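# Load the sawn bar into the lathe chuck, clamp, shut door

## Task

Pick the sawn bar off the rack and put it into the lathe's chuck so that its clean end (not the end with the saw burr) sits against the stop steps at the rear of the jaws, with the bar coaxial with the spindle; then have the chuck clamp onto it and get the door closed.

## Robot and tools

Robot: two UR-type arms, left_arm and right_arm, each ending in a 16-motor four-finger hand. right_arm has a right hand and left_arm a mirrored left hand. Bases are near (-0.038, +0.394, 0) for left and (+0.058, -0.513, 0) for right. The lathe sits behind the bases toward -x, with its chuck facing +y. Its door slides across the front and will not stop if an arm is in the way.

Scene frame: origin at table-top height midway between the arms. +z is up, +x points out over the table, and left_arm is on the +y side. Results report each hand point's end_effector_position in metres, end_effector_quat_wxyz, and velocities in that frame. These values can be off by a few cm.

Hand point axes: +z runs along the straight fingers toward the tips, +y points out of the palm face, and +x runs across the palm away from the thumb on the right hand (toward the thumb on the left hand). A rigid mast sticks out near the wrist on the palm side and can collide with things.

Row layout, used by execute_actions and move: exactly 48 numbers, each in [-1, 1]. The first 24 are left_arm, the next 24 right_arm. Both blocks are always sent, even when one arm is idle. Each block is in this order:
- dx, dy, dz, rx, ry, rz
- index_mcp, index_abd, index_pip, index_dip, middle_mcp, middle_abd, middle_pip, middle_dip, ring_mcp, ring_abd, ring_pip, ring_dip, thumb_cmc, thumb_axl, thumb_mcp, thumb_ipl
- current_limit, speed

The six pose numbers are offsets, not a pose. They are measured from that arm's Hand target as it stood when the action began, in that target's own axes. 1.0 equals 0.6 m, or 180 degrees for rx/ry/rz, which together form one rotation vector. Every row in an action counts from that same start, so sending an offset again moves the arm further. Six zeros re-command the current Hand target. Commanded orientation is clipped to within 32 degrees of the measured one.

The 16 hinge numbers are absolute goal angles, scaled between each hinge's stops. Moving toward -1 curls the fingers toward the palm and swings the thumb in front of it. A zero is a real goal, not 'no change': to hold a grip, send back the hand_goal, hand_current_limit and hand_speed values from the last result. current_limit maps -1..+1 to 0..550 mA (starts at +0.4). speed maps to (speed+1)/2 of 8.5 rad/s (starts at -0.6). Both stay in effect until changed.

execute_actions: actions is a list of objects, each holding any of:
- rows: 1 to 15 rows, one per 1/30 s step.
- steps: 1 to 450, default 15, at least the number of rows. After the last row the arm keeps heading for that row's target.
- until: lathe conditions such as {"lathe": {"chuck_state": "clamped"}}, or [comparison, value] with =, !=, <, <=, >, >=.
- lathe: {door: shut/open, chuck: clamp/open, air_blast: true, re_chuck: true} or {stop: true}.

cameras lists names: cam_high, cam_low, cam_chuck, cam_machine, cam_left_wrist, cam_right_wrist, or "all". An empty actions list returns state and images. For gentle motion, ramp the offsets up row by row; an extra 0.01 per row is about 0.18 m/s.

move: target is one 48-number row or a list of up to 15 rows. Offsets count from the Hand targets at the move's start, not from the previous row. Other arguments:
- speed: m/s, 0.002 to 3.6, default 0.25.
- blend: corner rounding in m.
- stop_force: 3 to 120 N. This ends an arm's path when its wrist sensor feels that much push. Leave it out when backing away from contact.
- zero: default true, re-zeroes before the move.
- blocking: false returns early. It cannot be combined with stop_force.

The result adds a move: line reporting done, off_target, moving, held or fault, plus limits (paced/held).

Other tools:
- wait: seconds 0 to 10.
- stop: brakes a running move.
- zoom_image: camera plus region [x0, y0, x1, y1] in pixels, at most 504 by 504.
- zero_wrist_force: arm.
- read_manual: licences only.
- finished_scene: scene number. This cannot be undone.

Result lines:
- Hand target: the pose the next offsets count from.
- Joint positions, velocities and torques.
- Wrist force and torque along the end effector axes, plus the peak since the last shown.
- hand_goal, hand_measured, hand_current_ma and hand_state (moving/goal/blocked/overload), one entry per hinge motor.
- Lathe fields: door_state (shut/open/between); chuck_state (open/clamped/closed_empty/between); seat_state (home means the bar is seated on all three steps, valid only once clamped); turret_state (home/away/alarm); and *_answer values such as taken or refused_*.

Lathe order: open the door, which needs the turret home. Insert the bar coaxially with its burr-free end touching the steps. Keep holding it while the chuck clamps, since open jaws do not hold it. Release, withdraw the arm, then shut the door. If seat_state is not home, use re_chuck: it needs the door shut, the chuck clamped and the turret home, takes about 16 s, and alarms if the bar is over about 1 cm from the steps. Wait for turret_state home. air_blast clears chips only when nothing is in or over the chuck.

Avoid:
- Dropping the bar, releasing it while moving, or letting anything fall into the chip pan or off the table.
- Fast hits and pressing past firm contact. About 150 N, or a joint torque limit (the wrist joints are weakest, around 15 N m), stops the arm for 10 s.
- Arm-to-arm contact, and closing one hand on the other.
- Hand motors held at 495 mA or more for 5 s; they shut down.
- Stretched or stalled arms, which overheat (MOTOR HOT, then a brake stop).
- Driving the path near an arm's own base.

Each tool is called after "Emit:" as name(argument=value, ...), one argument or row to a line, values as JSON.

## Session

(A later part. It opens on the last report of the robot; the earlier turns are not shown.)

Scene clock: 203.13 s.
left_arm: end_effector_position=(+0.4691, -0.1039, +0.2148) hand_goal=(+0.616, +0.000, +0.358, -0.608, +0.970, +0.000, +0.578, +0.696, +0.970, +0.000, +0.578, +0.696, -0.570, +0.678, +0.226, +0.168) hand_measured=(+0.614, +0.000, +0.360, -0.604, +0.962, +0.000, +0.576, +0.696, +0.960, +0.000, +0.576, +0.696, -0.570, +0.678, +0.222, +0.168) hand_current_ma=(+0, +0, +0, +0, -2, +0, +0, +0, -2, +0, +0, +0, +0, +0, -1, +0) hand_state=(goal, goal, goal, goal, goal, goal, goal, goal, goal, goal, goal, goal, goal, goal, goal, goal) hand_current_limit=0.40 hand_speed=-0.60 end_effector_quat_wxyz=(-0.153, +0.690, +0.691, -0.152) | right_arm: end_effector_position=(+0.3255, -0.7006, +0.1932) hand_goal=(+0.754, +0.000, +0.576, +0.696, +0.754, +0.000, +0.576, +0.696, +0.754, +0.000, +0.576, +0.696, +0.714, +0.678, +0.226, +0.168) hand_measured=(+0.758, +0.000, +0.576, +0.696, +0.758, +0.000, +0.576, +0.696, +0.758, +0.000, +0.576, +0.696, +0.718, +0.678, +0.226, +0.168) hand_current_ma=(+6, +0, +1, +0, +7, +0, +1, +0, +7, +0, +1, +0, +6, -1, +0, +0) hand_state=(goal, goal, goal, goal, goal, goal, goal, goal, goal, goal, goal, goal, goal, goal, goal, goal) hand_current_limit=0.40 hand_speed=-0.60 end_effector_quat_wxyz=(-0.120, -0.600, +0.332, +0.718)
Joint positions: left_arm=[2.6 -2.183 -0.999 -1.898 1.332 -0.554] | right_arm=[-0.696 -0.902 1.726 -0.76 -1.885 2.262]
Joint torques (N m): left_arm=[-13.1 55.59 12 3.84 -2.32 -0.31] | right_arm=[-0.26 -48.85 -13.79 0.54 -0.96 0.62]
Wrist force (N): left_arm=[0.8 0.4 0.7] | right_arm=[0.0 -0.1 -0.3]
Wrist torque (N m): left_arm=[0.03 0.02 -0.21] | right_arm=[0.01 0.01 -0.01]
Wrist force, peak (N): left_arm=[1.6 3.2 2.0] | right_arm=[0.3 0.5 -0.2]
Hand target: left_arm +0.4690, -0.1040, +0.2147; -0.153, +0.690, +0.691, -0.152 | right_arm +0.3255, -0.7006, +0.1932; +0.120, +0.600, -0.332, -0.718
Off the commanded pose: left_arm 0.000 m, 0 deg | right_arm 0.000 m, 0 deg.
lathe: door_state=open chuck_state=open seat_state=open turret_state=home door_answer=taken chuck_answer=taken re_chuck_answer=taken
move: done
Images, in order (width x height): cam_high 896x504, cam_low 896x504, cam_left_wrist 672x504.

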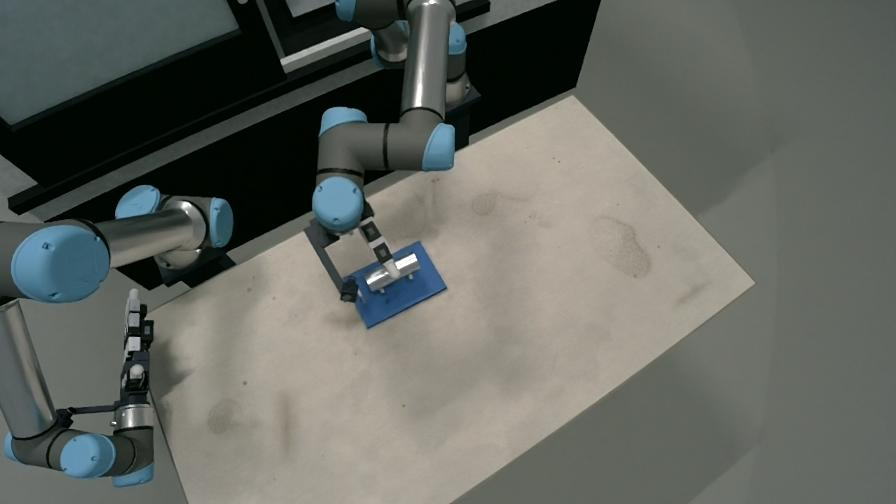

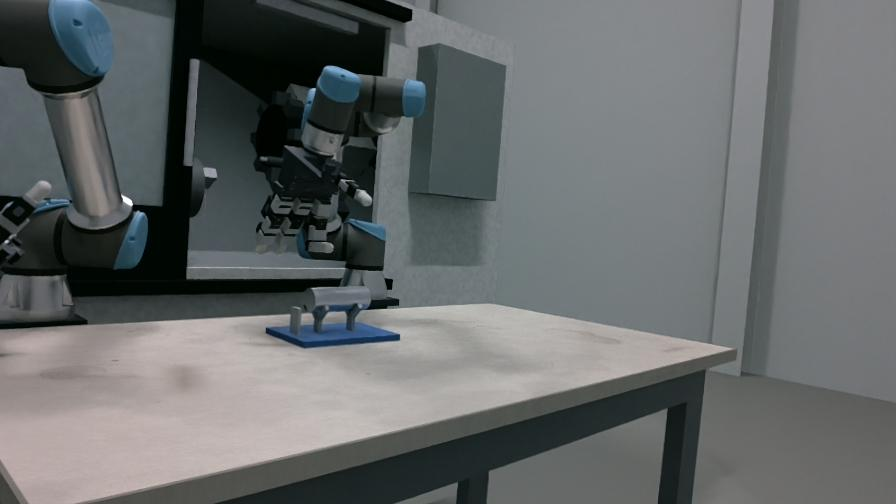

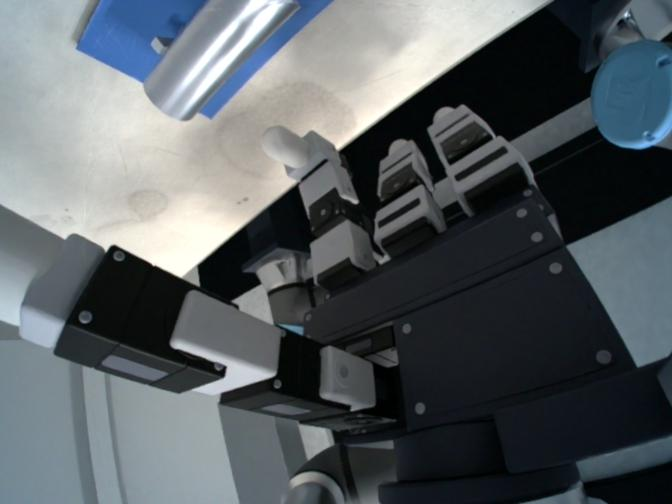

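Emit:
move(
  target=[0.01,0.0603,0.1373,0,0,0,0.616,0,0.358,-0.609,0.97,0,0.577,0.696,0.97,0,0.577,0.696,-0.571,0.678,0.225,0.168,0.4,-0.6,0,0,0,0,0,0,0.754,0,0.576,0.696,0.754,0,0.576,0.696,0.754,0,0.576,0.696,0.714,0.678,0.226,0.168,0.4,-0.6],
  cameras=["cam_left_wrist","cam_low"],
)

Emit:
zoom_image(
  camera="cam_low",
  region=[240, 200, 400, 360],
)

Scene clock: 220.80 s.
left_arm: end_effector_position=(+0.4671, -0.0978, +0.1247) hand_goal=(+0.616, +0.000, +0.358, -0.608, +0.970, +0.000, +0.578, +0.696, +0.970, +0.000, +0.578, +0.696, -0.570, +0.678, +0.226, +0.168) hand_measured=(+0.624, +0.004, +0.360, -0.610, +0.962, +0.000, +0.576, +0.696, +0.960, +0.000, +0.576, +0.696, -0.570, +0.678, +0.222, +0.168) hand_current_ma=(+2, +0, +0, +0, -2, +0, +0, +0, -2, +0, +0, +0, +0, +0, -1, +0) hand_state=(goal, goal, goal, goal, goal, goal, goal, goal, goal, goal, goal, goal, goal, goal, goal, goal) hand_current_limit=0.40 hand_speed=-0.60 end_effector_quat_wxyz=(-0.153, +0.690, +0.691, -0.152) | right_arm: end_effector_position=(+0.3255, -0.7006, +0.1932) hand_goal=(+0.754, +0.000, +0.576, +0.696, +0.754, +0.000, +0.576, +0.696, +0.754, +0.000, +0.576, +0.696, +0.714, +0.678, +0.226, +0.168) hand_measured=(+0.758, +0.000, +0.576, +0.696, +0.758, +0.000, +0.576, +0.696, +0.758, +0.000, +0.576, +0.696, +0.718, +0.678, +0.226, +0.168) hand_current_ma=(+6, +0, +1, +0, +7, +0, +1, +0, +7, +0, +1, +0, +6, -1, +0, +0) hand_state=(goal, goal, goal, goal, goal, goal, goal, goal, goal, goal, goal, goal, goal, goal, goal, goal) hand_current_limit=0.40 hand_speed=-0.60 end_effector_quat_wxyz=(-0.120, -0.600, +0.332, +0.718)
Joint positions: left_arm=[2.606 -2.203 -1.198 -1.68 1.333 -0.549] | right_arm=[-0.696 -0.902 1.726 -0.76 -1.885 2.262]
Joint torques (N m): left_arm=[-2.23 63.26 15.4 3.58 0.01 -1.6] | right_arm=[-0.46 -49.46 -14.07 0.51 -1.06 0.56]
Wrist force (N): left_arm=[0.8 0.3 0.7] | right_arm=[0.1 0.1 0.0]
Wrist torque (N m): left_arm=[0.07 0.00 -0.22] | right_arm=[0.00 -0.02 0.01]
Wrist force, peak (N): left_arm=[1.2 -2.3 0.8] | right_arm=[0.2 0.5 -0.4]
Hand target: left_arm +0.4671, -0.0979, +0.1247; -0.153, +0.690, +0.691, -0.152 | right_arm +0.3255, -0.7006, +0.1932; +0.120, +0.600, -0.332, -0.718
Off the commanded pose: left_arm 0.000 m, 0 deg | right_arm 0.000 m, 0 deg.
lathe: door_state=open chuck_state=open seat_state=open turret_state=home door_answer=taken chuck_answer=taken re_chuck_answer=taken
move: done
Images, in order (width x height): cam_low 896x504, cam_left_wrist 672x504.

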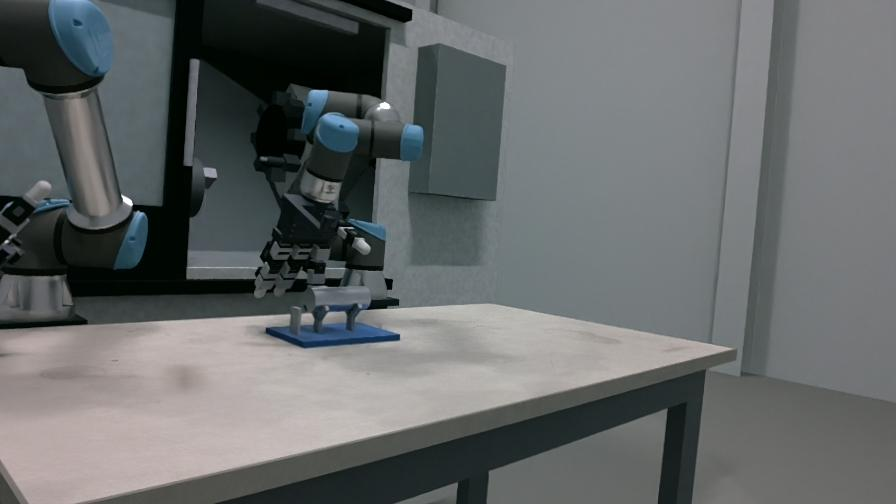

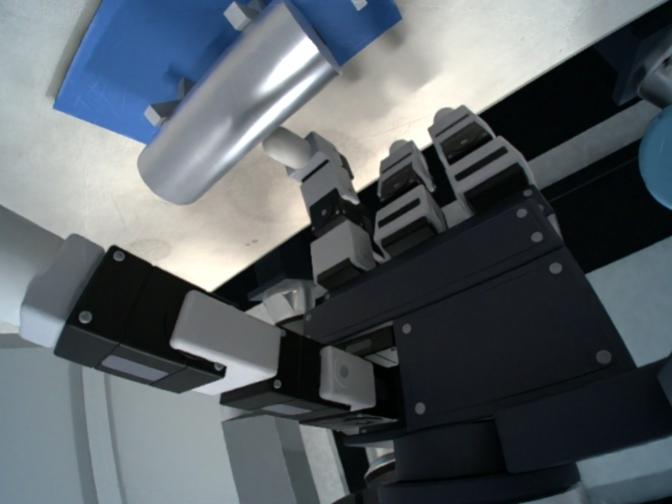

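Scaled by 3.150 from the camera's 896x504 image, which has a finer 1280x720 frame.

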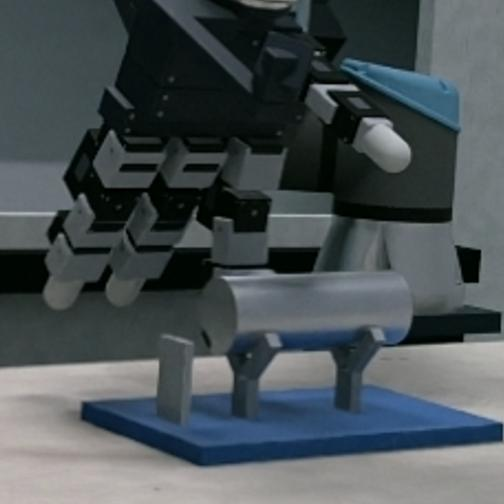

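Emit:
move(
  target=[-0.0358,0.0134,0.0287,0,0,0,0.616,0,0.358,-0.609,0.97,0,0.577,0.696,0.97,0,0.577,0.696,-0.571,0.678,0.225,0.168,0.4,-0.6,0,0,0,0,0,0,0.754,0,0.576,0.696,0.754,0,0.576,0.696,0.754,0,0.576,0.696,0.714,0.678,0.226,0.168,0.4,-0.6],
  speed=0.05,
  stop_force=8,
  cameras=["cam_left_wrist","cam_low","cam_high"],
)

Emit:
zoom_image(
  camera="cam_low",
  region=[240, 220, 400, 360],
)

Emit:
zoom_image(
  camera="cam_left_wrist",
  region=[100, 0, 400, 280],
)

Scene clock: 283.70 s.
left_arm: end_effector_position=(+0.4671, -0.1193, +0.1057) hand_goal=(+0.616, +0.000, +0.358, -0.608, +0.970, +0.000, +0.578, +0.696, +0.970, +0.000, +0.578, +0.696, -0.570, +0.678, +0.226, +0.168) hand_measured=(+0.642, +0.008, +0.364, -0.612, +0.962, +0.000, +0.576, +0.696, +0.960, +0.000, +0.576, +0.696, -0.570, +0.678, +0.222, +0.168) hand_current_ma=(+18, +1, +1, +0, -2, +0, +0, +0, -2, +0, +0, +0, +0, +0, -1, +0) hand_state=(blocked, goal, goal, goal, goal, goal, goal, goal, goal, goal, goal, goal, goal, goal, goal, goal) hand_current_limit=0.40 hand_speed=-0.60 end_effector_quat_wxyz=(-0.153, +0.690, +0.691, -0.152) | right_arm: end_effector_position=(+0.3255, -0.7006, +0.1932) hand_goal=(+0.754, +0.000, +0.576, +0.696, +0.754, +0.000, +0.576, +0.696, +0.754, +0.000, +0.576, +0.696, +0.714, +0.678, +0.226, +0.168) hand_measured=(+0.758, +0.000, +0.576, +0.696, +0.758, +0.000, +0.576, +0.696, +0.758, +0.000, +0.576, +0.696, +0.718, +0.678, +0.226, +0.168) hand_current_ma=(+6, +0, +1, +0, +7, +0, +1, +0, +7, +0, +1, +0, +6, -1, +0, +0) hand_state=(goal, goal, goal, goal, goal, goal, goal, goal, goal, goal, goal, goal, goal, goal, goal, goal) hand_current_limit=0.40 hand_speed=-0.60 end_effector_quat_wxyz=(-0.120, -0.600, +0.332, +0.718)
Joint positions: left_arm=[2.582 -2.254 -1.165 -1.658 1.325 -0.572] | right_arm=[-0.696 -0.902 1.726 -0.76 -1.885 2.262]
Joint torques (N m): left_arm=[11.1 64.55 12.69 -0.17 1.11 1.7] | right_arm=[-0.69 -49.33 -14.98 0.64 -1.06 0.63]
Wrist force (N): left_arm=[1.2 -0.7 1.3] | right_arm=[0.3 0.3 -0.1]
Wrist torque (N m): left_arm=[0.06 0.00 -0.09] | right_arm=[0.05 -0.03 0.03]
Wrist force, peak (N): left_arm=[2.7 -3.3 -0.2] | right_arm=[0.5 0.3 -0.4]
Hand target: left_arm +0.4671, -0.1193, +0.1057; -0.153, +0.690, +0.691, -0.152 | right_arm +0.3255, -0.7006, +0.1932; +0.120, +0.600, -0.332, -0.718
Off the commanded pose: left_arm 0.000 m, 0 deg | right_arm 0.000 m, 0 deg.
lathe: door_state=open chuck_state=open seat_state=open turret_state=home door_answer=taken chuck_answer=taken re_chuck_answer=taken
move: done
Images, in order (width x height): cam_high 896x504, cam_low 896x504, cam_left_wrist 672x504.

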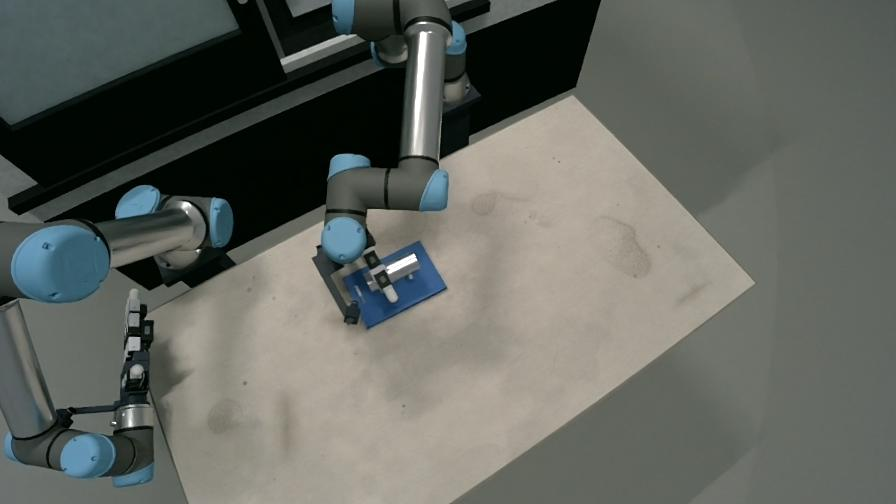

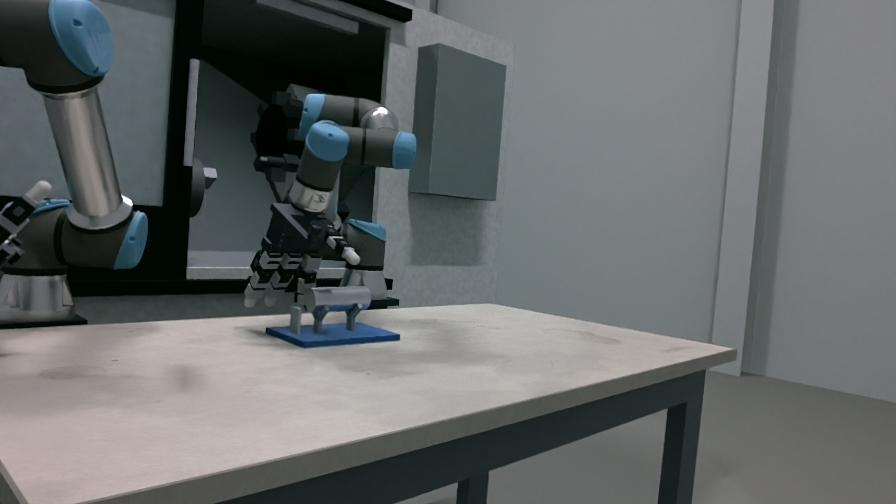

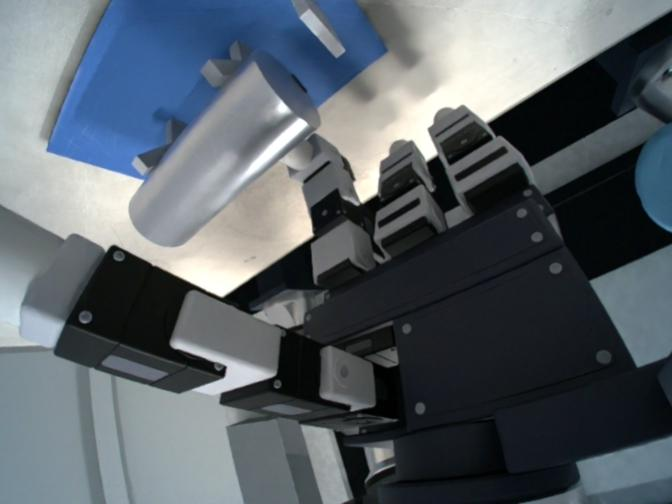

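Scaled by 3.150 from the camera's 896x504 image, which has a finer 1280x720 frame.

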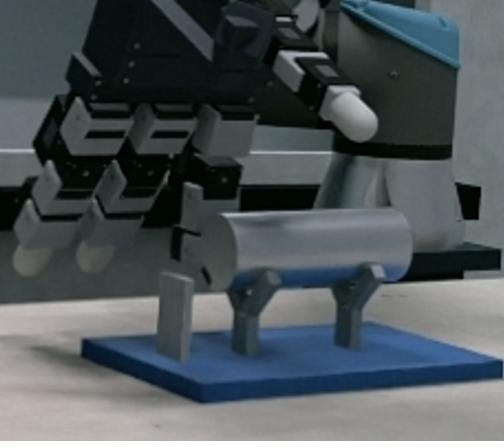

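Scaled by 1.680 from the camera's 672x504 image, which has a finer 960x720 frame.

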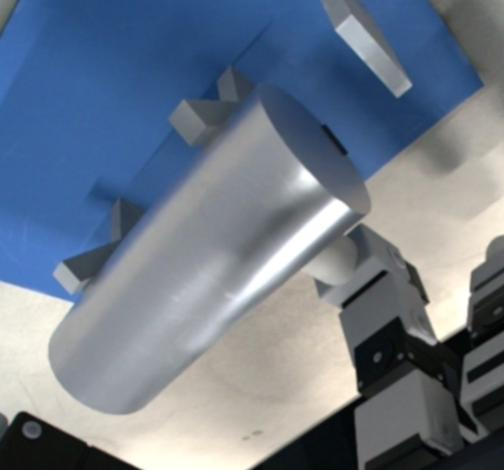

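Emit:
move(
  target=[
    [0.03,-0.0151,0.00705,0,0,0,0.616,0,0.358,-0.609,0.97,0,0.577,0.696,0.97,0,0.577,0.696,-0.571,0.678,0.225,0.168,0.4,-0.6,0,0,0,0,0,0,0.754,0,0.576,0.696,0.754,0,0.576,0.696,0.754,0,0.576,0.696,0.714,0.678,0.226,0.168,0.4,-0.6],
    [0.03,0.0004,0.0402,0,0,0,0.616,0,0.358,-0.609,0.97,0,0.577,0.696,0.97,0,0.577,0.696,-0.571,0.678,0.225,0.168,0.4,-0.6,0,0,0,0,0,0,0.754,0,0.576,0.696,0.754,0,0.576,0.696,0.754,0,0.576,0.696,0.714,0.678,0.226,0.168,0.4,-0.6],
  ],
  speed=0.05,
  stop_force=8,
  cameras=["cam_left_wrist","cam_low"],
)

Emit:
zoom_image(
  camera="cam_low",
  region=[240, 220, 400, 360],
)

Emit:
zoom_image(
  camera="cam_left_wrist",
  region=[100, 0, 400, 280],
)

Scene clock: 368.20 s.
left_arm: end_effector_position=(+0.4571, -0.1013, +0.0838) hand_goal=(+0.616, +0.000, +0.358, -0.608, +0.970, +0.000, +0.578, +0.696, +0.970, +0.000, +0.578, +0.696, -0.570, +0.678, +0.226, +0.168) hand_measured=(+0.616, +0.002, +0.360, -0.610, +0.962, +0.000, +0.576, +0.696, +0.960, +0.000, +0.576, +0.696, -0.570, +0.678, +0.222, +0.168) hand_current_ma=(+0, +0, +0, +0, -2, +0, +0, +0, -2, +0, +0, +0, +0, +0, -1, +0) hand_state=(goal, goal, goal, goal, goal, goal, goal, goal, goal, goal, goal, goal, goal, goal, goal, goal) hand_current_limit=0.40 hand_speed=-0.60 end_effector_quat_wxyz=(-0.153, +0.690, +0.691, -0.152) | right_arm: end_effector_position=(+0.3255, -0.7006, +0.1932) hand_goal=(+0.754, +0.000, +0.576, +0.696, +0.754, +0.000, +0.576, +0.696, +0.754, +0.000, +0.576, +0.696, +0.714, +0.678, +0.226, +0.168) hand_measured=(+0.758, +0.000, +0.576, +0.696, +0.758, +0.000, +0.576, +0.696, +0.758, +0.000, +0.576, +0.696, +0.718, +0.678, +0.226, +0.168) hand_current_ma=(+6, +0, +1, +0, +7, +0, +1, +0, +7, +0, +1, +0, +6, -1, +0, +0) hand_state=(goal, goal, goal, goal, goal, goal, goal, goal, goal, goal, goal, goal, goal, goal, goal, goal) hand_current_limit=0.40 hand_speed=-0.60 end_effector_quat_wxyz=(-0.120, -0.600, +0.332, +0.718)
Joint positions: left_arm=[2.594 -2.223 -1.275 -1.58 1.329 -0.56] | right_arm=[-0.696 -0.902 1.726 -0.76 -1.885 2.262]
Joint torques (N m): left_arm=[-12.66 63.28 34.36 -0.34 -1.71 -1.53] | right_arm=[-0.49 -49.42 -15.46 0.52 -1.09 0.74]
Wrist force (N): left_arm=[0.6 0.4 0.8] | right_arm=[0.4 0.3 0.0]
Wrist torque (N m): left_arm=[0.01 0.05 -0.10] | right_arm=[0.03 -0.05 0.04]
Wrist force, peak (N): left_arm=[1.4 -1.2 1.4] | right_arm=[0.5 0.5 -0.2]
Hand target: left_arm +0.4571, -0.1013, +0.0838; -0.153, +0.690, +0.691, -0.152 | right_arm +0.3255, -0.7006, +0.1932; +0.120, +0.600, -0.332, -0.718
Off the commanded pose: left_arm 0.000 m, 0 deg | right_arm 0.000 m, 0 deg.
lathe: door_state=open chuck_state=open seat_state=open turret_state=home door_answer=taken chuck_answer=taken re_chuck_answer=taken
move: done
Images, in order (width x height): cam_low 896x504, cam_left_wrist 672x504.

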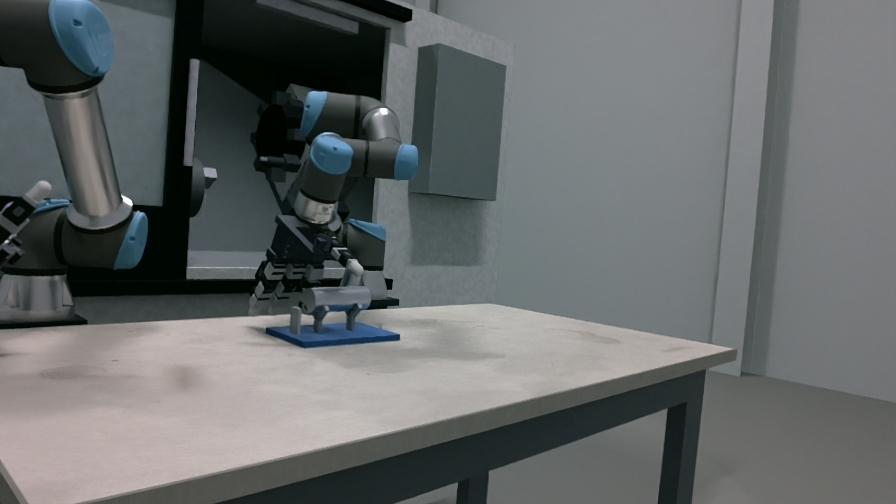

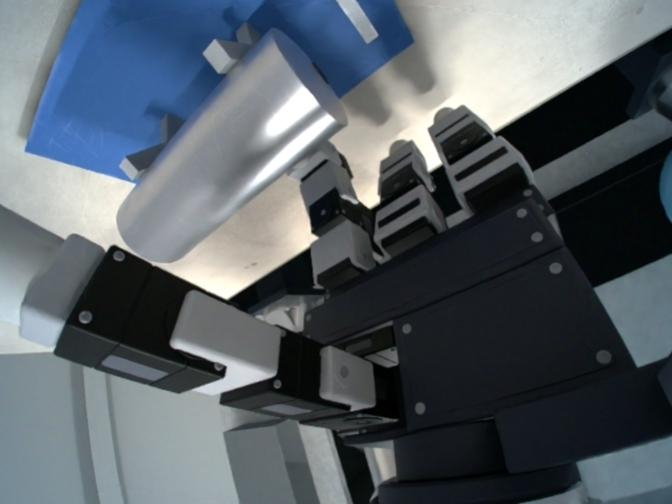

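Scaled by 3.150 from the camera's 896x504 image, which has a finer 1280x720 frame.

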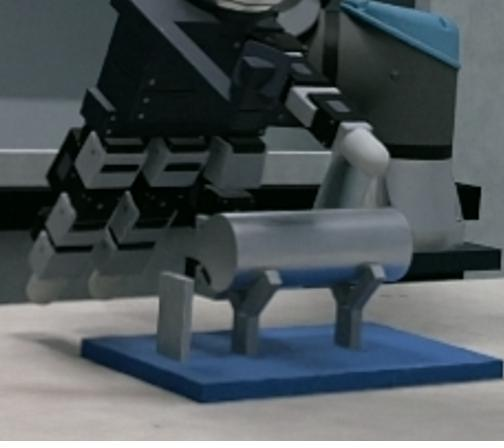

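Scaled by 1.680 from the camera's 672x504 image, which has a finer 960x720 frame.

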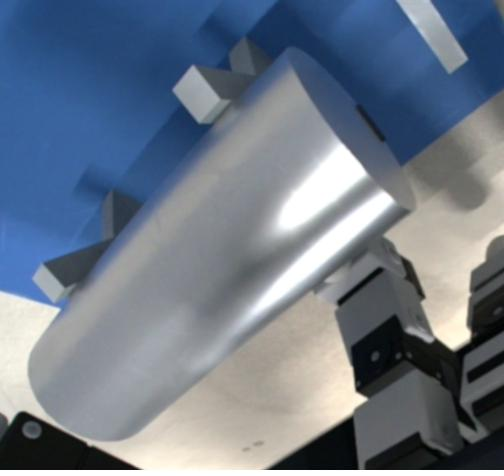

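Emit:
move(
  target=[
    [-0.0083,-0.0028,-0.006,0,0,0,0.616,0,0.358,-0.609,0.97,0,0.577,0.696,0.97,0,0.577,0.696,-0.571,0.678,0.225,0.168,0.4,-0.6,0,0,0,0,0,0,0.754,0,0.576,0.696,0.754,0,0.576,0.696,0.754,0,0.576,0.696,0.714,0.678,0.226,0.168,0.4,-0.6],
    [-0.0083,0.0425,-0.0271,0,0,0,0.616,0,0.358,-0.609,0.97,0,0.577,0.696,0.97,0,0.577,0.696,-0.571,0.678,0.225,0.168,0.4,-0.6,0,0,0,0,0,0,0.754,0,0.576,0.696,0.754,0,0.576,0.696,0.754,0,0.576,0.696,0.714,0.678,0.226,0.168,0.4,-0.6],
  ],
  speed=0.04,
  stop_force=6,
  cameras=["cam_left_wrist","cam_low"],
)

Emit:
zoom_image(
  camera="cam_low",
  region=[240, 220, 400, 360],
)

Emit:
zoom_image(
  camera="cam_left_wrist",
  region=[50, 0, 400, 300],
)

Scene clock: 426.23 s.
left_arm: end_effector_position=(+0.4871, -0.1063, +0.0877) hand_goal=(+0.616, +0.000, +0.358, -0.608, +0.970, +0.000, +0.578, +0.696, +0.970, +0.000, +0.578, +0.696, -0.570, +0.678, +0.226, +0.168) hand_measured=(+0.650, +0.000, +0.374, -0.604, +0.962, +0.000, +0.576, +0.696, +0.960, +0.000, +0.576, +0.696, -0.570, +0.678, +0.222, +0.168) hand_current_ma=(+28, +0, +6, +1, -2, +0, +0, +0, -2, +0, +0, +0, +0, +0, -1, +0) hand_state=(blocked, goal, goal, goal, goal, goal, goal, goal, goal, goal, goal, goal, goal, goal, goal, goal) hand_current_limit=0.40 hand_speed=-0.60 end_effector_quat_wxyz=(-0.153, +0.690, +0.691, -0.152) | right_arm: end_effector_position=(+0.3255, -0.7006, +0.1932) hand_goal=(+0.754, +0.000, +0.576, +0.696, +0.754, +0.000, +0.576, +0.696, +0.754, +0.000, +0.576, +0.696, +0.714, +0.678, +0.226, +0.168) hand_measured=(+0.758, +0.000, +0.576, +0.696, +0.758, +0.000, +0.576, +0.696, +0.758, +0.000, +0.576, +0.696, +0.718, +0.678, +0.226, +0.168) hand_current_ma=(+6, +0, +1, +0, +7, +0, +1, +0, +7, +0, +1, +0, +6, -1, +0, +0) hand_state=(goal, goal, goal, goal, goal, goal, goal, goal, goal, goal, goal, goal, goal, goal, goal, goal) hand_current_limit=0.40 hand_speed=-0.60 end_effector_quat_wxyz=(-0.120, -0.600, +0.332, +0.718)
Joint positions: left_arm=[2.611 -2.28 -1.166 -1.637 1.335 -0.544] | right_arm=[-0.696 -0.902 1.726 -0.76 -1.885 2.262]
Joint torques (N m): left_arm=[-12.75 66.52 13.05 4.26 -1.64 -1.82] | right_arm=[-0.67 -49.48 -16.18 0.49 -1.03 0.92]
Wrist force (N): left_arm=[1.1 -0.1 2.0] | right_arm=[0.4 0.1 -0.3]
Wrist torque (N m): left_arm=[0.00 0.00 -0.22] | right_arm=[0.02 -0.04 0.04]
Wrist force, peak (N): left_arm=[1.4 -1.7 2.4] | right_arm=[0.5 0.6 -0.3]
Hand target: left_arm +0.4871, -0.1063, +0.0877; -0.153, +0.690, +0.691, -0.152 | right_arm +0.3255, -0.7006, +0.1932; +0.120, +0.600, -0.332, -0.718
Off the commanded pose: left_arm 0.000 m, 0 deg | right_arm 0.000 m, 0 deg.
lathe: door_state=open chuck_state=open seat_state=open turret_state=home door_answer=taken chuck_answer=taken re_chuck_answer=taken
move: done
Images, in order (width x height): cam_low 896x504, cam_left_wrist 672x504.

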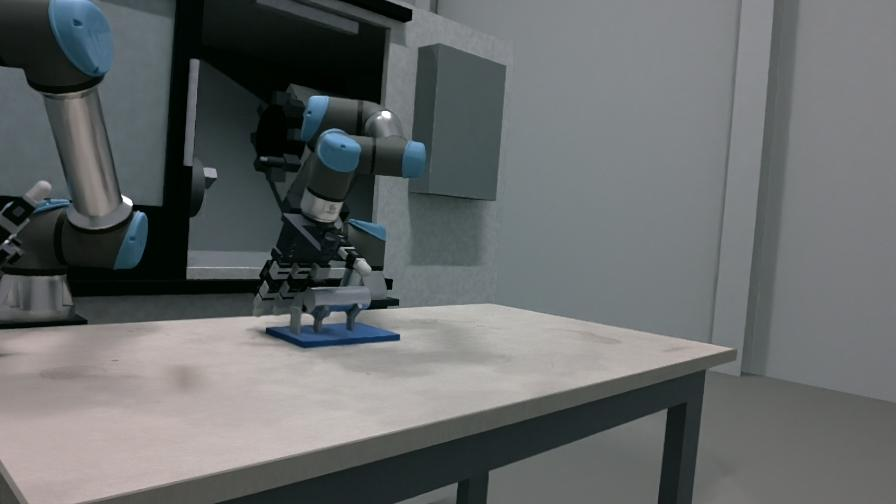

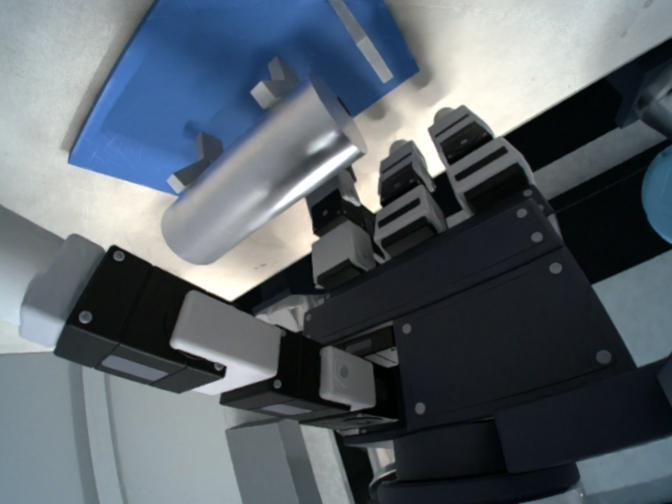

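Scaled by 3.150 from the camera's 896x504 image, which has a finer 1280x720 frame.

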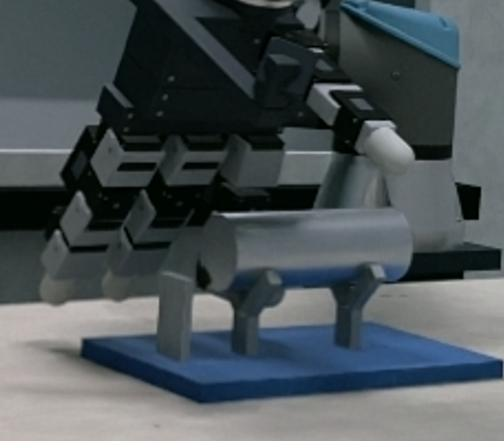

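Scaled by 1.440 from the camera's 672x504 image, which has a finer 960x720 frame.

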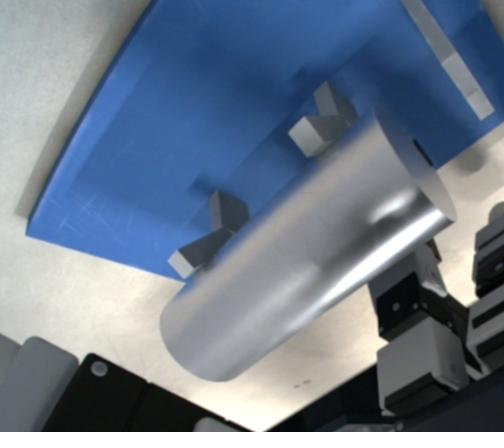

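Emit:
move(
  target=[
    [0,-0.0302,0.0141,0,0,0,0.616,0,0.358,-0.609,0.97,0,0.577,0.696,0.97,0,0.577,0.696,-0.571,0.678,0.225,0.168,0.4,-0.6,0,0,0,0,0,0,0.754,0,0.576,0.696,0.754,0,0.576,0.696,0.754,0,0.576,0.696,0.714,0.678,0.226,0.168,0.4,-0.6],
    [0.03,-0.0232,0.0292,0,0,0,0.616,0,0.358,-0.609,0.97,0,0.577,0.696,0.97,0,0.577,0.696,-0.571,0.678,0.225,0.168,0.4,-0.6,0,0,0,0,0,0,0.754,0,0.576,0.696,0.754,0,0.576,0.696,0.754,0,0.576,0.696,0.714,0.678,0.226,0.168,0.4,-0.6],
    [0.03,0.0372,0.001,0,0,0,0.616,0,0.358,-0.609,0.97,0,0.577,0.696,0.97,0,0.577,0.696,-0.571,0.678,0.225,0.168,0.4,-0.6,0,0,0,0,0,0,0.754,0,0.576,0.696,0.754,0,0.576,0.696,0.754,0,0.576,0.696,0.714,0.678,0.226,0.168,0.4,-0.6],
  ],
  speed=0.04,
  stop_force=6,
  cameras=["cam_left_wrist","cam_low"],
)

Emit:
zoom_image(
  camera="cam_low",
  region=[240, 220, 400, 360],
)

Emit:
zoom_image(
  camera="cam_left_wrist",
  region=[50, 0, 400, 300],
)

Scene clock: 447.97 s.
left_arm: end_effector_position=(+0.5071, -0.0883, +0.0778) hand_goal=(+0.616, +0.000, +0.358, -0.608, +0.970, +0.000, +0.578, +0.696, +0.970, +0.000, +0.578, +0.696, -0.570, +0.678, +0.226, +0.168) hand_measured=(+0.652, +0.000, +0.360, -0.604, +0.962, +0.000, +0.576, +0.696, +0.960, +0.000, +0.576, +0.696, -0.570, +0.678, +0.222, +0.168) hand_current_ma=(+29, +0, +0, +0, -2, +0, +0, +0, -2, +0, +0, +0, +0, +0, -1, +0) hand_state=(blocked, goal, goal, goal, goal, goal, goal, goal, goal, goal, goal, goal, goal, goal, goal, goal) hand_current_limit=0.40 hand_speed=-0.60 end_effector_quat_wxyz=(-0.153, +0.690, +0.691, -0.152) | right_arm: end_effector_position=(+0.3255, -0.7006, +0.1932) hand_goal=(+0.754, +0.000, +0.576, +0.696, +0.754, +0.000, +0.576, +0.696, +0.754, +0.000, +0.576, +0.696, +0.714, +0.678, +0.226, +0.168) hand_measured=(+0.758, +0.000, +0.576, +0.696, +0.758, +0.000, +0.576, +0.696, +0.758, +0.000, +0.576, +0.696, +0.718, +0.678, +0.226, +0.168) hand_current_ma=(+6, +0, +1, +0, +7, +0, +1, +0, +7, +0, +1, +0, +6, -1, +0, +0) hand_state=(goal, goal, goal, goal, goal, goal, goal, goal, goal, goal, goal, goal, goal, goal, goal, goal) hand_current_limit=0.40 hand_speed=-0.60 end_effector_quat_wxyz=(-0.120, -0.600, +0.332, +0.718)
Joint positions: left_arm=[2.646 -2.293 -1.166 -1.63 1.348 -0.51] | right_arm=[-0.696 -0.902 1.726 -0.76 -1.885 2.262]
Joint torques (N m): left_arm=[-11.95 65.92 12.5 4.72 -1.54 -1.76] | right_arm=[-0.8 -49.64 -16.37 0.5 -1.01 0.91]
Wrist force (N): left_arm=[1.4 -2.2 1.5] | right_arm=[0.4 0.4 -0.2]
Wrist torque (N m): left_arm=[-0.05 -0.01 -0.18] | right_arm=[0.07 -0.05 0.04]
Wrist force, peak (N): left_arm=[1.7 -6.0 1.7] | right_arm=[0.7 0.2 -0.4]
Hand target: left_arm +0.5071, -0.0883, +0.0778; -0.153, +0.690, +0.691, -0.152 | right_arm +0.3255, -0.7006, +0.1932; +0.120, +0.600, -0.332, -0.718
Off the commanded pose: left_arm 0.000 m, 0 deg | right_arm 0.000 m, 0 deg.
lathe: door_state=open chuck_state=open seat_state=open turret_state=home door_answer=taken chuck_answer=taken re_chuck_answer=taken
move: done
Images, in order (width x height): cam_low 896x504, cam_left_wrist 672x504.

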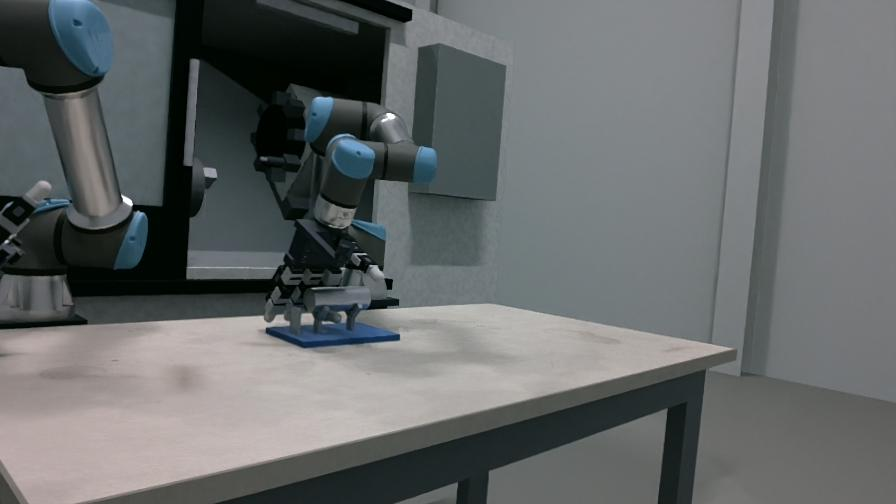

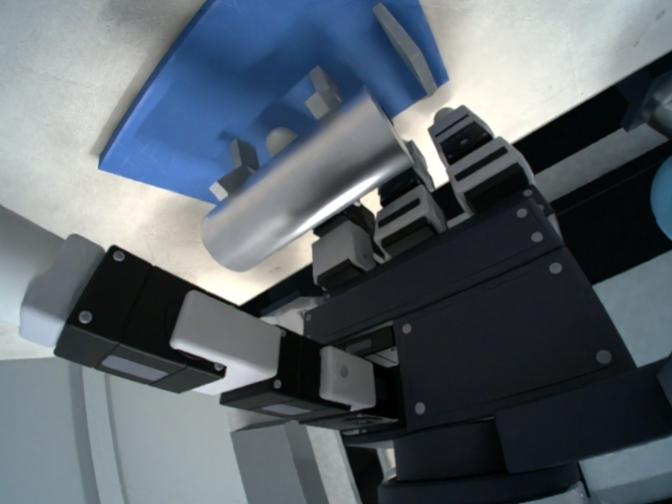

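Scaled by 3.150 from the camera's 896x504 image, which has a finer 1280x720 frame.

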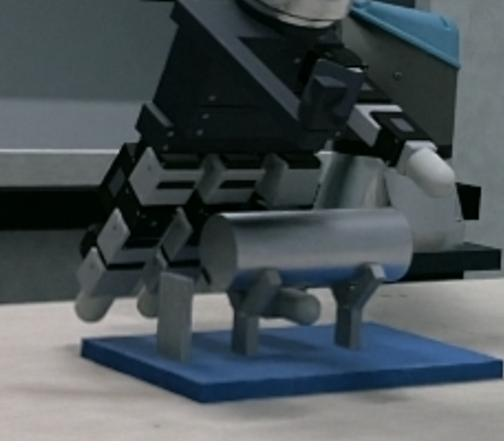

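Scaled by 1.440 from the camera's 672x504 image, which has a finer 960x720 frame.

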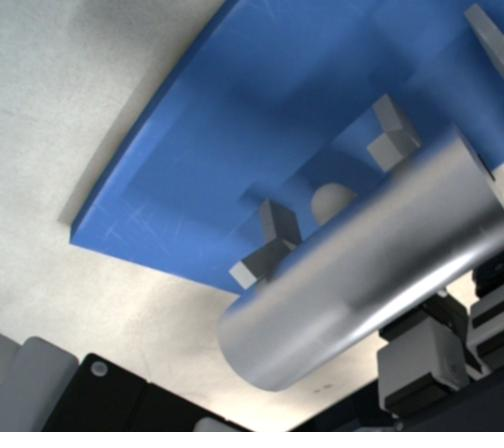

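Emit:
execute_actions(
  actions=[
    {"rows":[[0,0,0,0,0,0,0.616,0,0.358,-0.609,0.97,0,0.577,0.696,0.97,0,0.577,0.696,-0.571,0.678,-0.618,-0.211,0.4,-0.7,0,0,0,0,0,0,0.754,0,0.576,0.696,0.754,0,0.576,0.696,0.754,0,0.576,0.696,0.714,0.678,0.226,0.168,0.4,-0.6]],"steps":50},
    {"rows":[[0,0,0,0,0,0,0.479,0,0.255,-0.754,0.97,0,0.577,0.696,0.97,0,0.577,0.696,-0.571,0.678,-0.618,-0.211,0.5,-0.8,0,0,0,0,0,0,0.754,0,0.576,0.696,0.754,0,0.576,0.696,0.754,0,0.576,0.696,0.714,0.678,0.226,0.168,0.4,-0.6]],"steps":30},
  ],
  cameras=["cam_left_wrist","cam_low"],
)

Emit:
zoom_image(
  camera="cam_low",
  region=[240, 220, 400, 360],
)

Scene clock: 467.97 s.
left_arm: end_effector_position=(+0.5071, -0.0883, +0.0778) hand_goal=(+0.480, +0.000, +0.256, -0.754, +0.970, +0.000, +0.578, +0.696, +0.970, +0.000, +0.578, +0.696, -0.570, +0.678, -0.618, -0.210) hand_measured=(+0.646, +0.002, +0.302, -0.664, +0.962, +0.000, +0.576, +0.696, +0.960, +0.000, +0.576, +0.696, -0.570, +0.678, -0.372, -0.194) hand_current_ma=(+412, +0, +44, +150, -2, +0, +0, +0, -2, +0, +0, +0, +0, +0, +413, +11) hand_state=(blocked, goal, blocked, blocked, goal, goal, goal, goal, goal, goal, goal, goal, goal, goal, blocked, goal) hand_current_limit=0.50 hand_speed=-0.80 end_effector_quat_wxyz=(-0.153, +0.690, +0.691, -0.152) | right_arm: end_effector_position=(+0.3255, -0.7006, +0.1932) hand_goal=(+0.754, +0.000, +0.576, +0.696, +0.754, +0.000, +0.576, +0.696, +0.754, +0.000, +0.576, +0.696, +0.714, +0.678, +0.226, +0.168) hand_measured=(+0.758, +0.000, +0.576, +0.696, +0.758, +0.000, +0.576, +0.696, +0.758, +0.000, +0.576, +0.696, +0.718, +0.678, +0.226, +0.168) hand_current_ma=(+6, +0, +1, +0, +7, +0, +1, +0, +7, +0, +1, +0, +6, -1, +0, +0) hand_state=(goal, goal, goal, goal, goal, goal, goal, goal, goal, goal, goal, goal, goal, goal, goal, goal) hand_current_limit=0.40 hand_speed=-0.60 end_effector_quat_wxyz=(-0.120, -0.600, +0.332, +0.718)
Joint positions: left_arm=[2.646 -2.293 -1.166 -1.63 1.348 -0.51] | right_arm=[-0.696 -0.902 1.726 -0.76 -1.885 2.262]
Joint torques (N m): left_arm=[-11.5 62.41 15.07 -0.1 -1.35 -1.72] | right_arm=[-0.5 -49.81 -16.65 0.53 -0.9 1]
Wrist force (N): left_arm=[1.0 -1.4 1.6] | right_arm=[0.3 0.0 -0.2]
Wrist torque (N m): left_arm=[-0.09 -0.02 -0.18] | right_arm=[0.01 -0.03 0.03]
Wrist force, peak (N): left_arm=[1.3 -2.3 2.0] | right_arm=[0.7 0.0 -0.4]
Hand target: left_arm +0.5071, -0.0883, +0.0778; -0.153, +0.690, +0.691, -0.152 | right_arm +0.3255, -0.7006, +0.1932; +0.120, +0.600, -0.332, -0.718
Off the commanded pose: left_arm 0.000 m, 0 deg | right_arm 0.000 m, 0 deg.
lathe: door_state=open chuck_state=open seat_state=open turret_state=home door_answer=taken chuck_answer=taken re_chuck_answer=taken
Images, in order (width x height): cam_low 896x504, cam_left_wrist 672x504.

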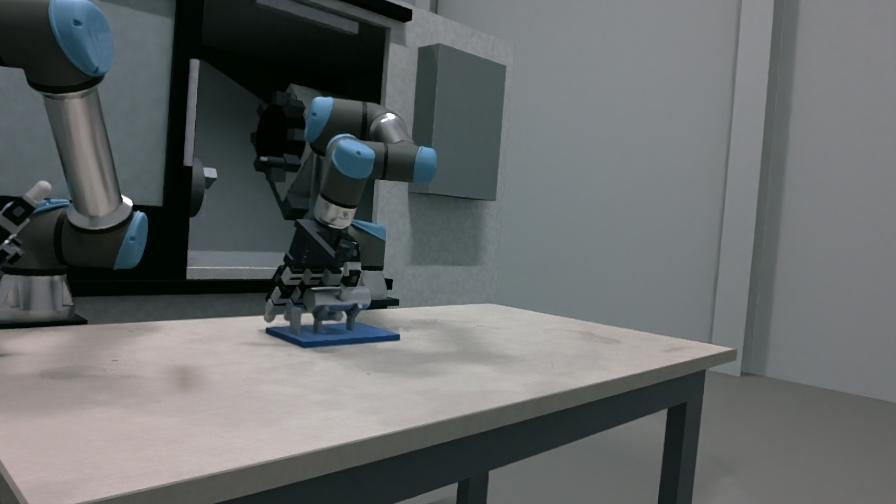

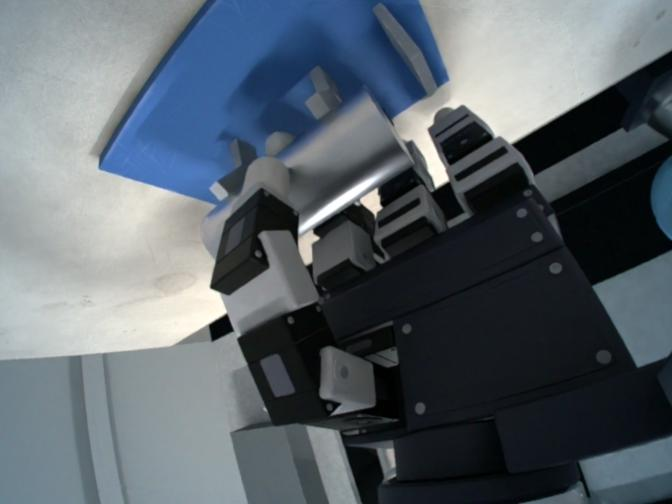

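Scaled by 3.150 from the camera's 896x504 image, which has a finer 1280x720 frame.

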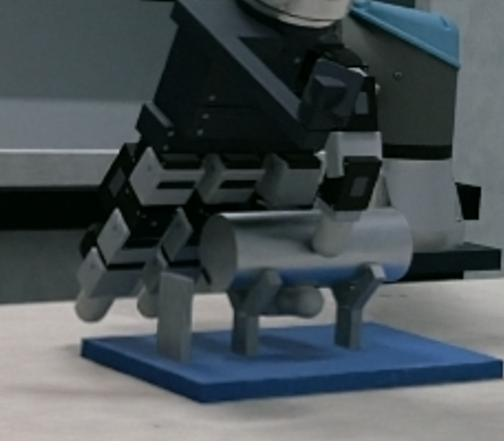

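Emit:
move(
  target=[0,-0.0423,-0.0906,0,0,0,0.479,0,0.255,-0.754,0.97,0,0.577,0.696,0.97,0,0.577,0.696,-0.571,0.678,-0.618,-0.211,0.5,-0.8,0,0,0,0,0,0,0.754,0,0.576,0.696,0.754,0,0.576,0.696,0.754,0,0.576,0.696,0.714,0.678,0.226,0.168,0.4,-0.6],
  speed=0.04,
  cameras=["cam_left_wrist","cam_low"],
)

Emit:
zoom_image(
  camera="cam_low",
  region=[240, 200, 400, 340],
)

Scene clock: 483.73 s.
left_arm: end_effector_position=(+0.5070, -0.0884, +0.1381) hand_goal=(+0.480, +0.000, +0.256, -0.754, +0.970, +0.000, +0.578, +0.696, +0.970, +0.000, +0.578, +0.696, -0.570, +0.678, -0.618, -0.210) hand_measured=(+0.640, +0.002, +0.308, -0.664, +0.962, +0.000, +0.576, +0.696, +0.960, +0.000, +0.576, +0.696, -0.570, +0.676, -0.372, -0.188) hand_current_ma=(+412, +0, +55, +150, -2, +0, +0, +0, -2, +0, +0, +0, +0, +0, +412, +18) hand_state=(blocked, goal, blocked, blocked, goal, goal, goal, goal, goal, goal, goal, goal, goal, goal, blocked, blocked) hand_current_limit=0.50 hand_speed=-0.80 end_effector_quat_wxyz=(-0.153, +0.690, +0.691, -0.152) end_effector_velocity=(+0.000, +0.000, -0.002) end_effector_angular_velocity=(-0.001, -0.001, -0.001) | right_arm: end_effector_position=(+0.3255, -0.7006, +0.1932) hand_goal=(+0.754, +0.000, +0.576, +0.696, +0.754, +0.000, +0.576, +0.696, +0.754, +0.000, +0.576, +0.696, +0.714, +0.678, +0.226, +0.168) hand_measured=(+0.758, +0.000, +0.576, +0.696, +0.758, +0.000, +0.576, +0.696, +0.758, +0.000, +0.576, +0.696, +0.718, +0.678, +0.226, +0.168) hand_current_ma=(+6, +0, +1, +0, +7, +0, +1, +0, +7, +0, +1, +0, +6, -1, +0, +0) hand_state=(goal, goal, goal, goal, goal, goal, goal, goal, goal, goal, goal, goal, goal, goal, goal, goal) hand_current_limit=0.40 hand_speed=-0.60 end_effector_quat_wxyz=(-0.120, -0.600, +0.332, +0.718)
Joint positions: left_arm=[2.646 -2.254 -1.076 -1.76 1.348 -0.511] | right_arm=[-0.696 -0.902 1.726 -0.76 -1.885 2.262]
Joint velocities: left_arm=[0 0 -0.004 0.005 0 0.001] | right_arm=[within noise]
Joint torques (N m): left_arm=[-12.33 44.95 17.32 3.98 -1.53 -1.56] | right_arm=[-0.5 -49.44 -16.39 0.59 -1.03 1.12]
Wrist force (N): left_arm=[0.7 3.4 6.2] | right_arm=[0.3 0.2 -0.2]
Wrist torque (N m): left_arm=[-0.23 -0.10 -0.16] | right_arm=[0.03 -0.04 0.03]
Wrist force, peak (N): left_arm=[1.0 3.6 6.9] | right_arm=[0.6 0.5 -0.1]
Hand target: left_arm +0.5070, -0.0883, +0.1378; -0.153, +0.690, +0.691, -0.152 | right_arm +0.3255, -0.7006, +0.1932; +0.120, +0.600, -0.332, -0.718
Off the commanded pose: left_arm 0.000 m, 0 deg | right_arm 0.000 m, 0 deg.
lathe: door_state=open chuck_state=open seat_state=open turret_state=home door_answer=taken chuck_answer=taken re_chuck_answer=taken
move: done
Images, in order (width x height): cam_low 896x504, cam_left_wrist 672x504.

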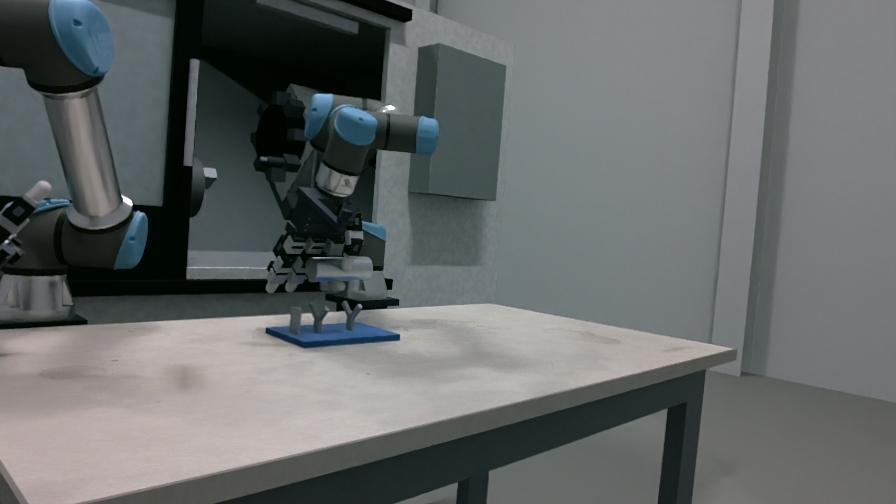

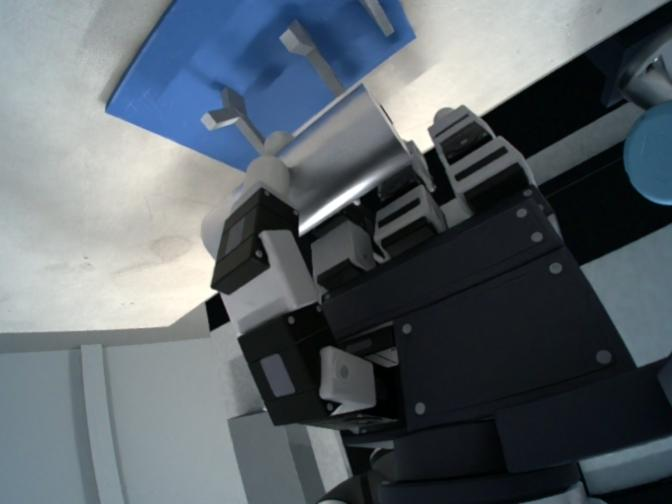

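Scaled by 3.150 from the camera's 896x504 image, which has a finer 1280x720 frame.

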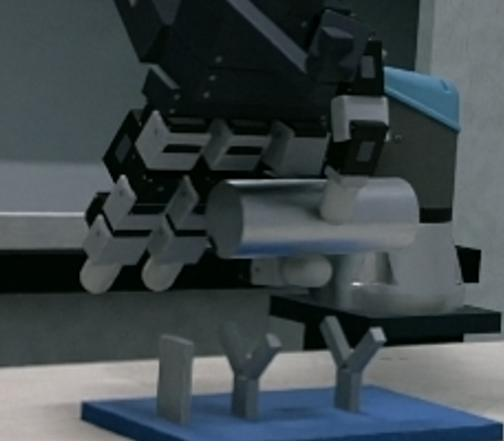

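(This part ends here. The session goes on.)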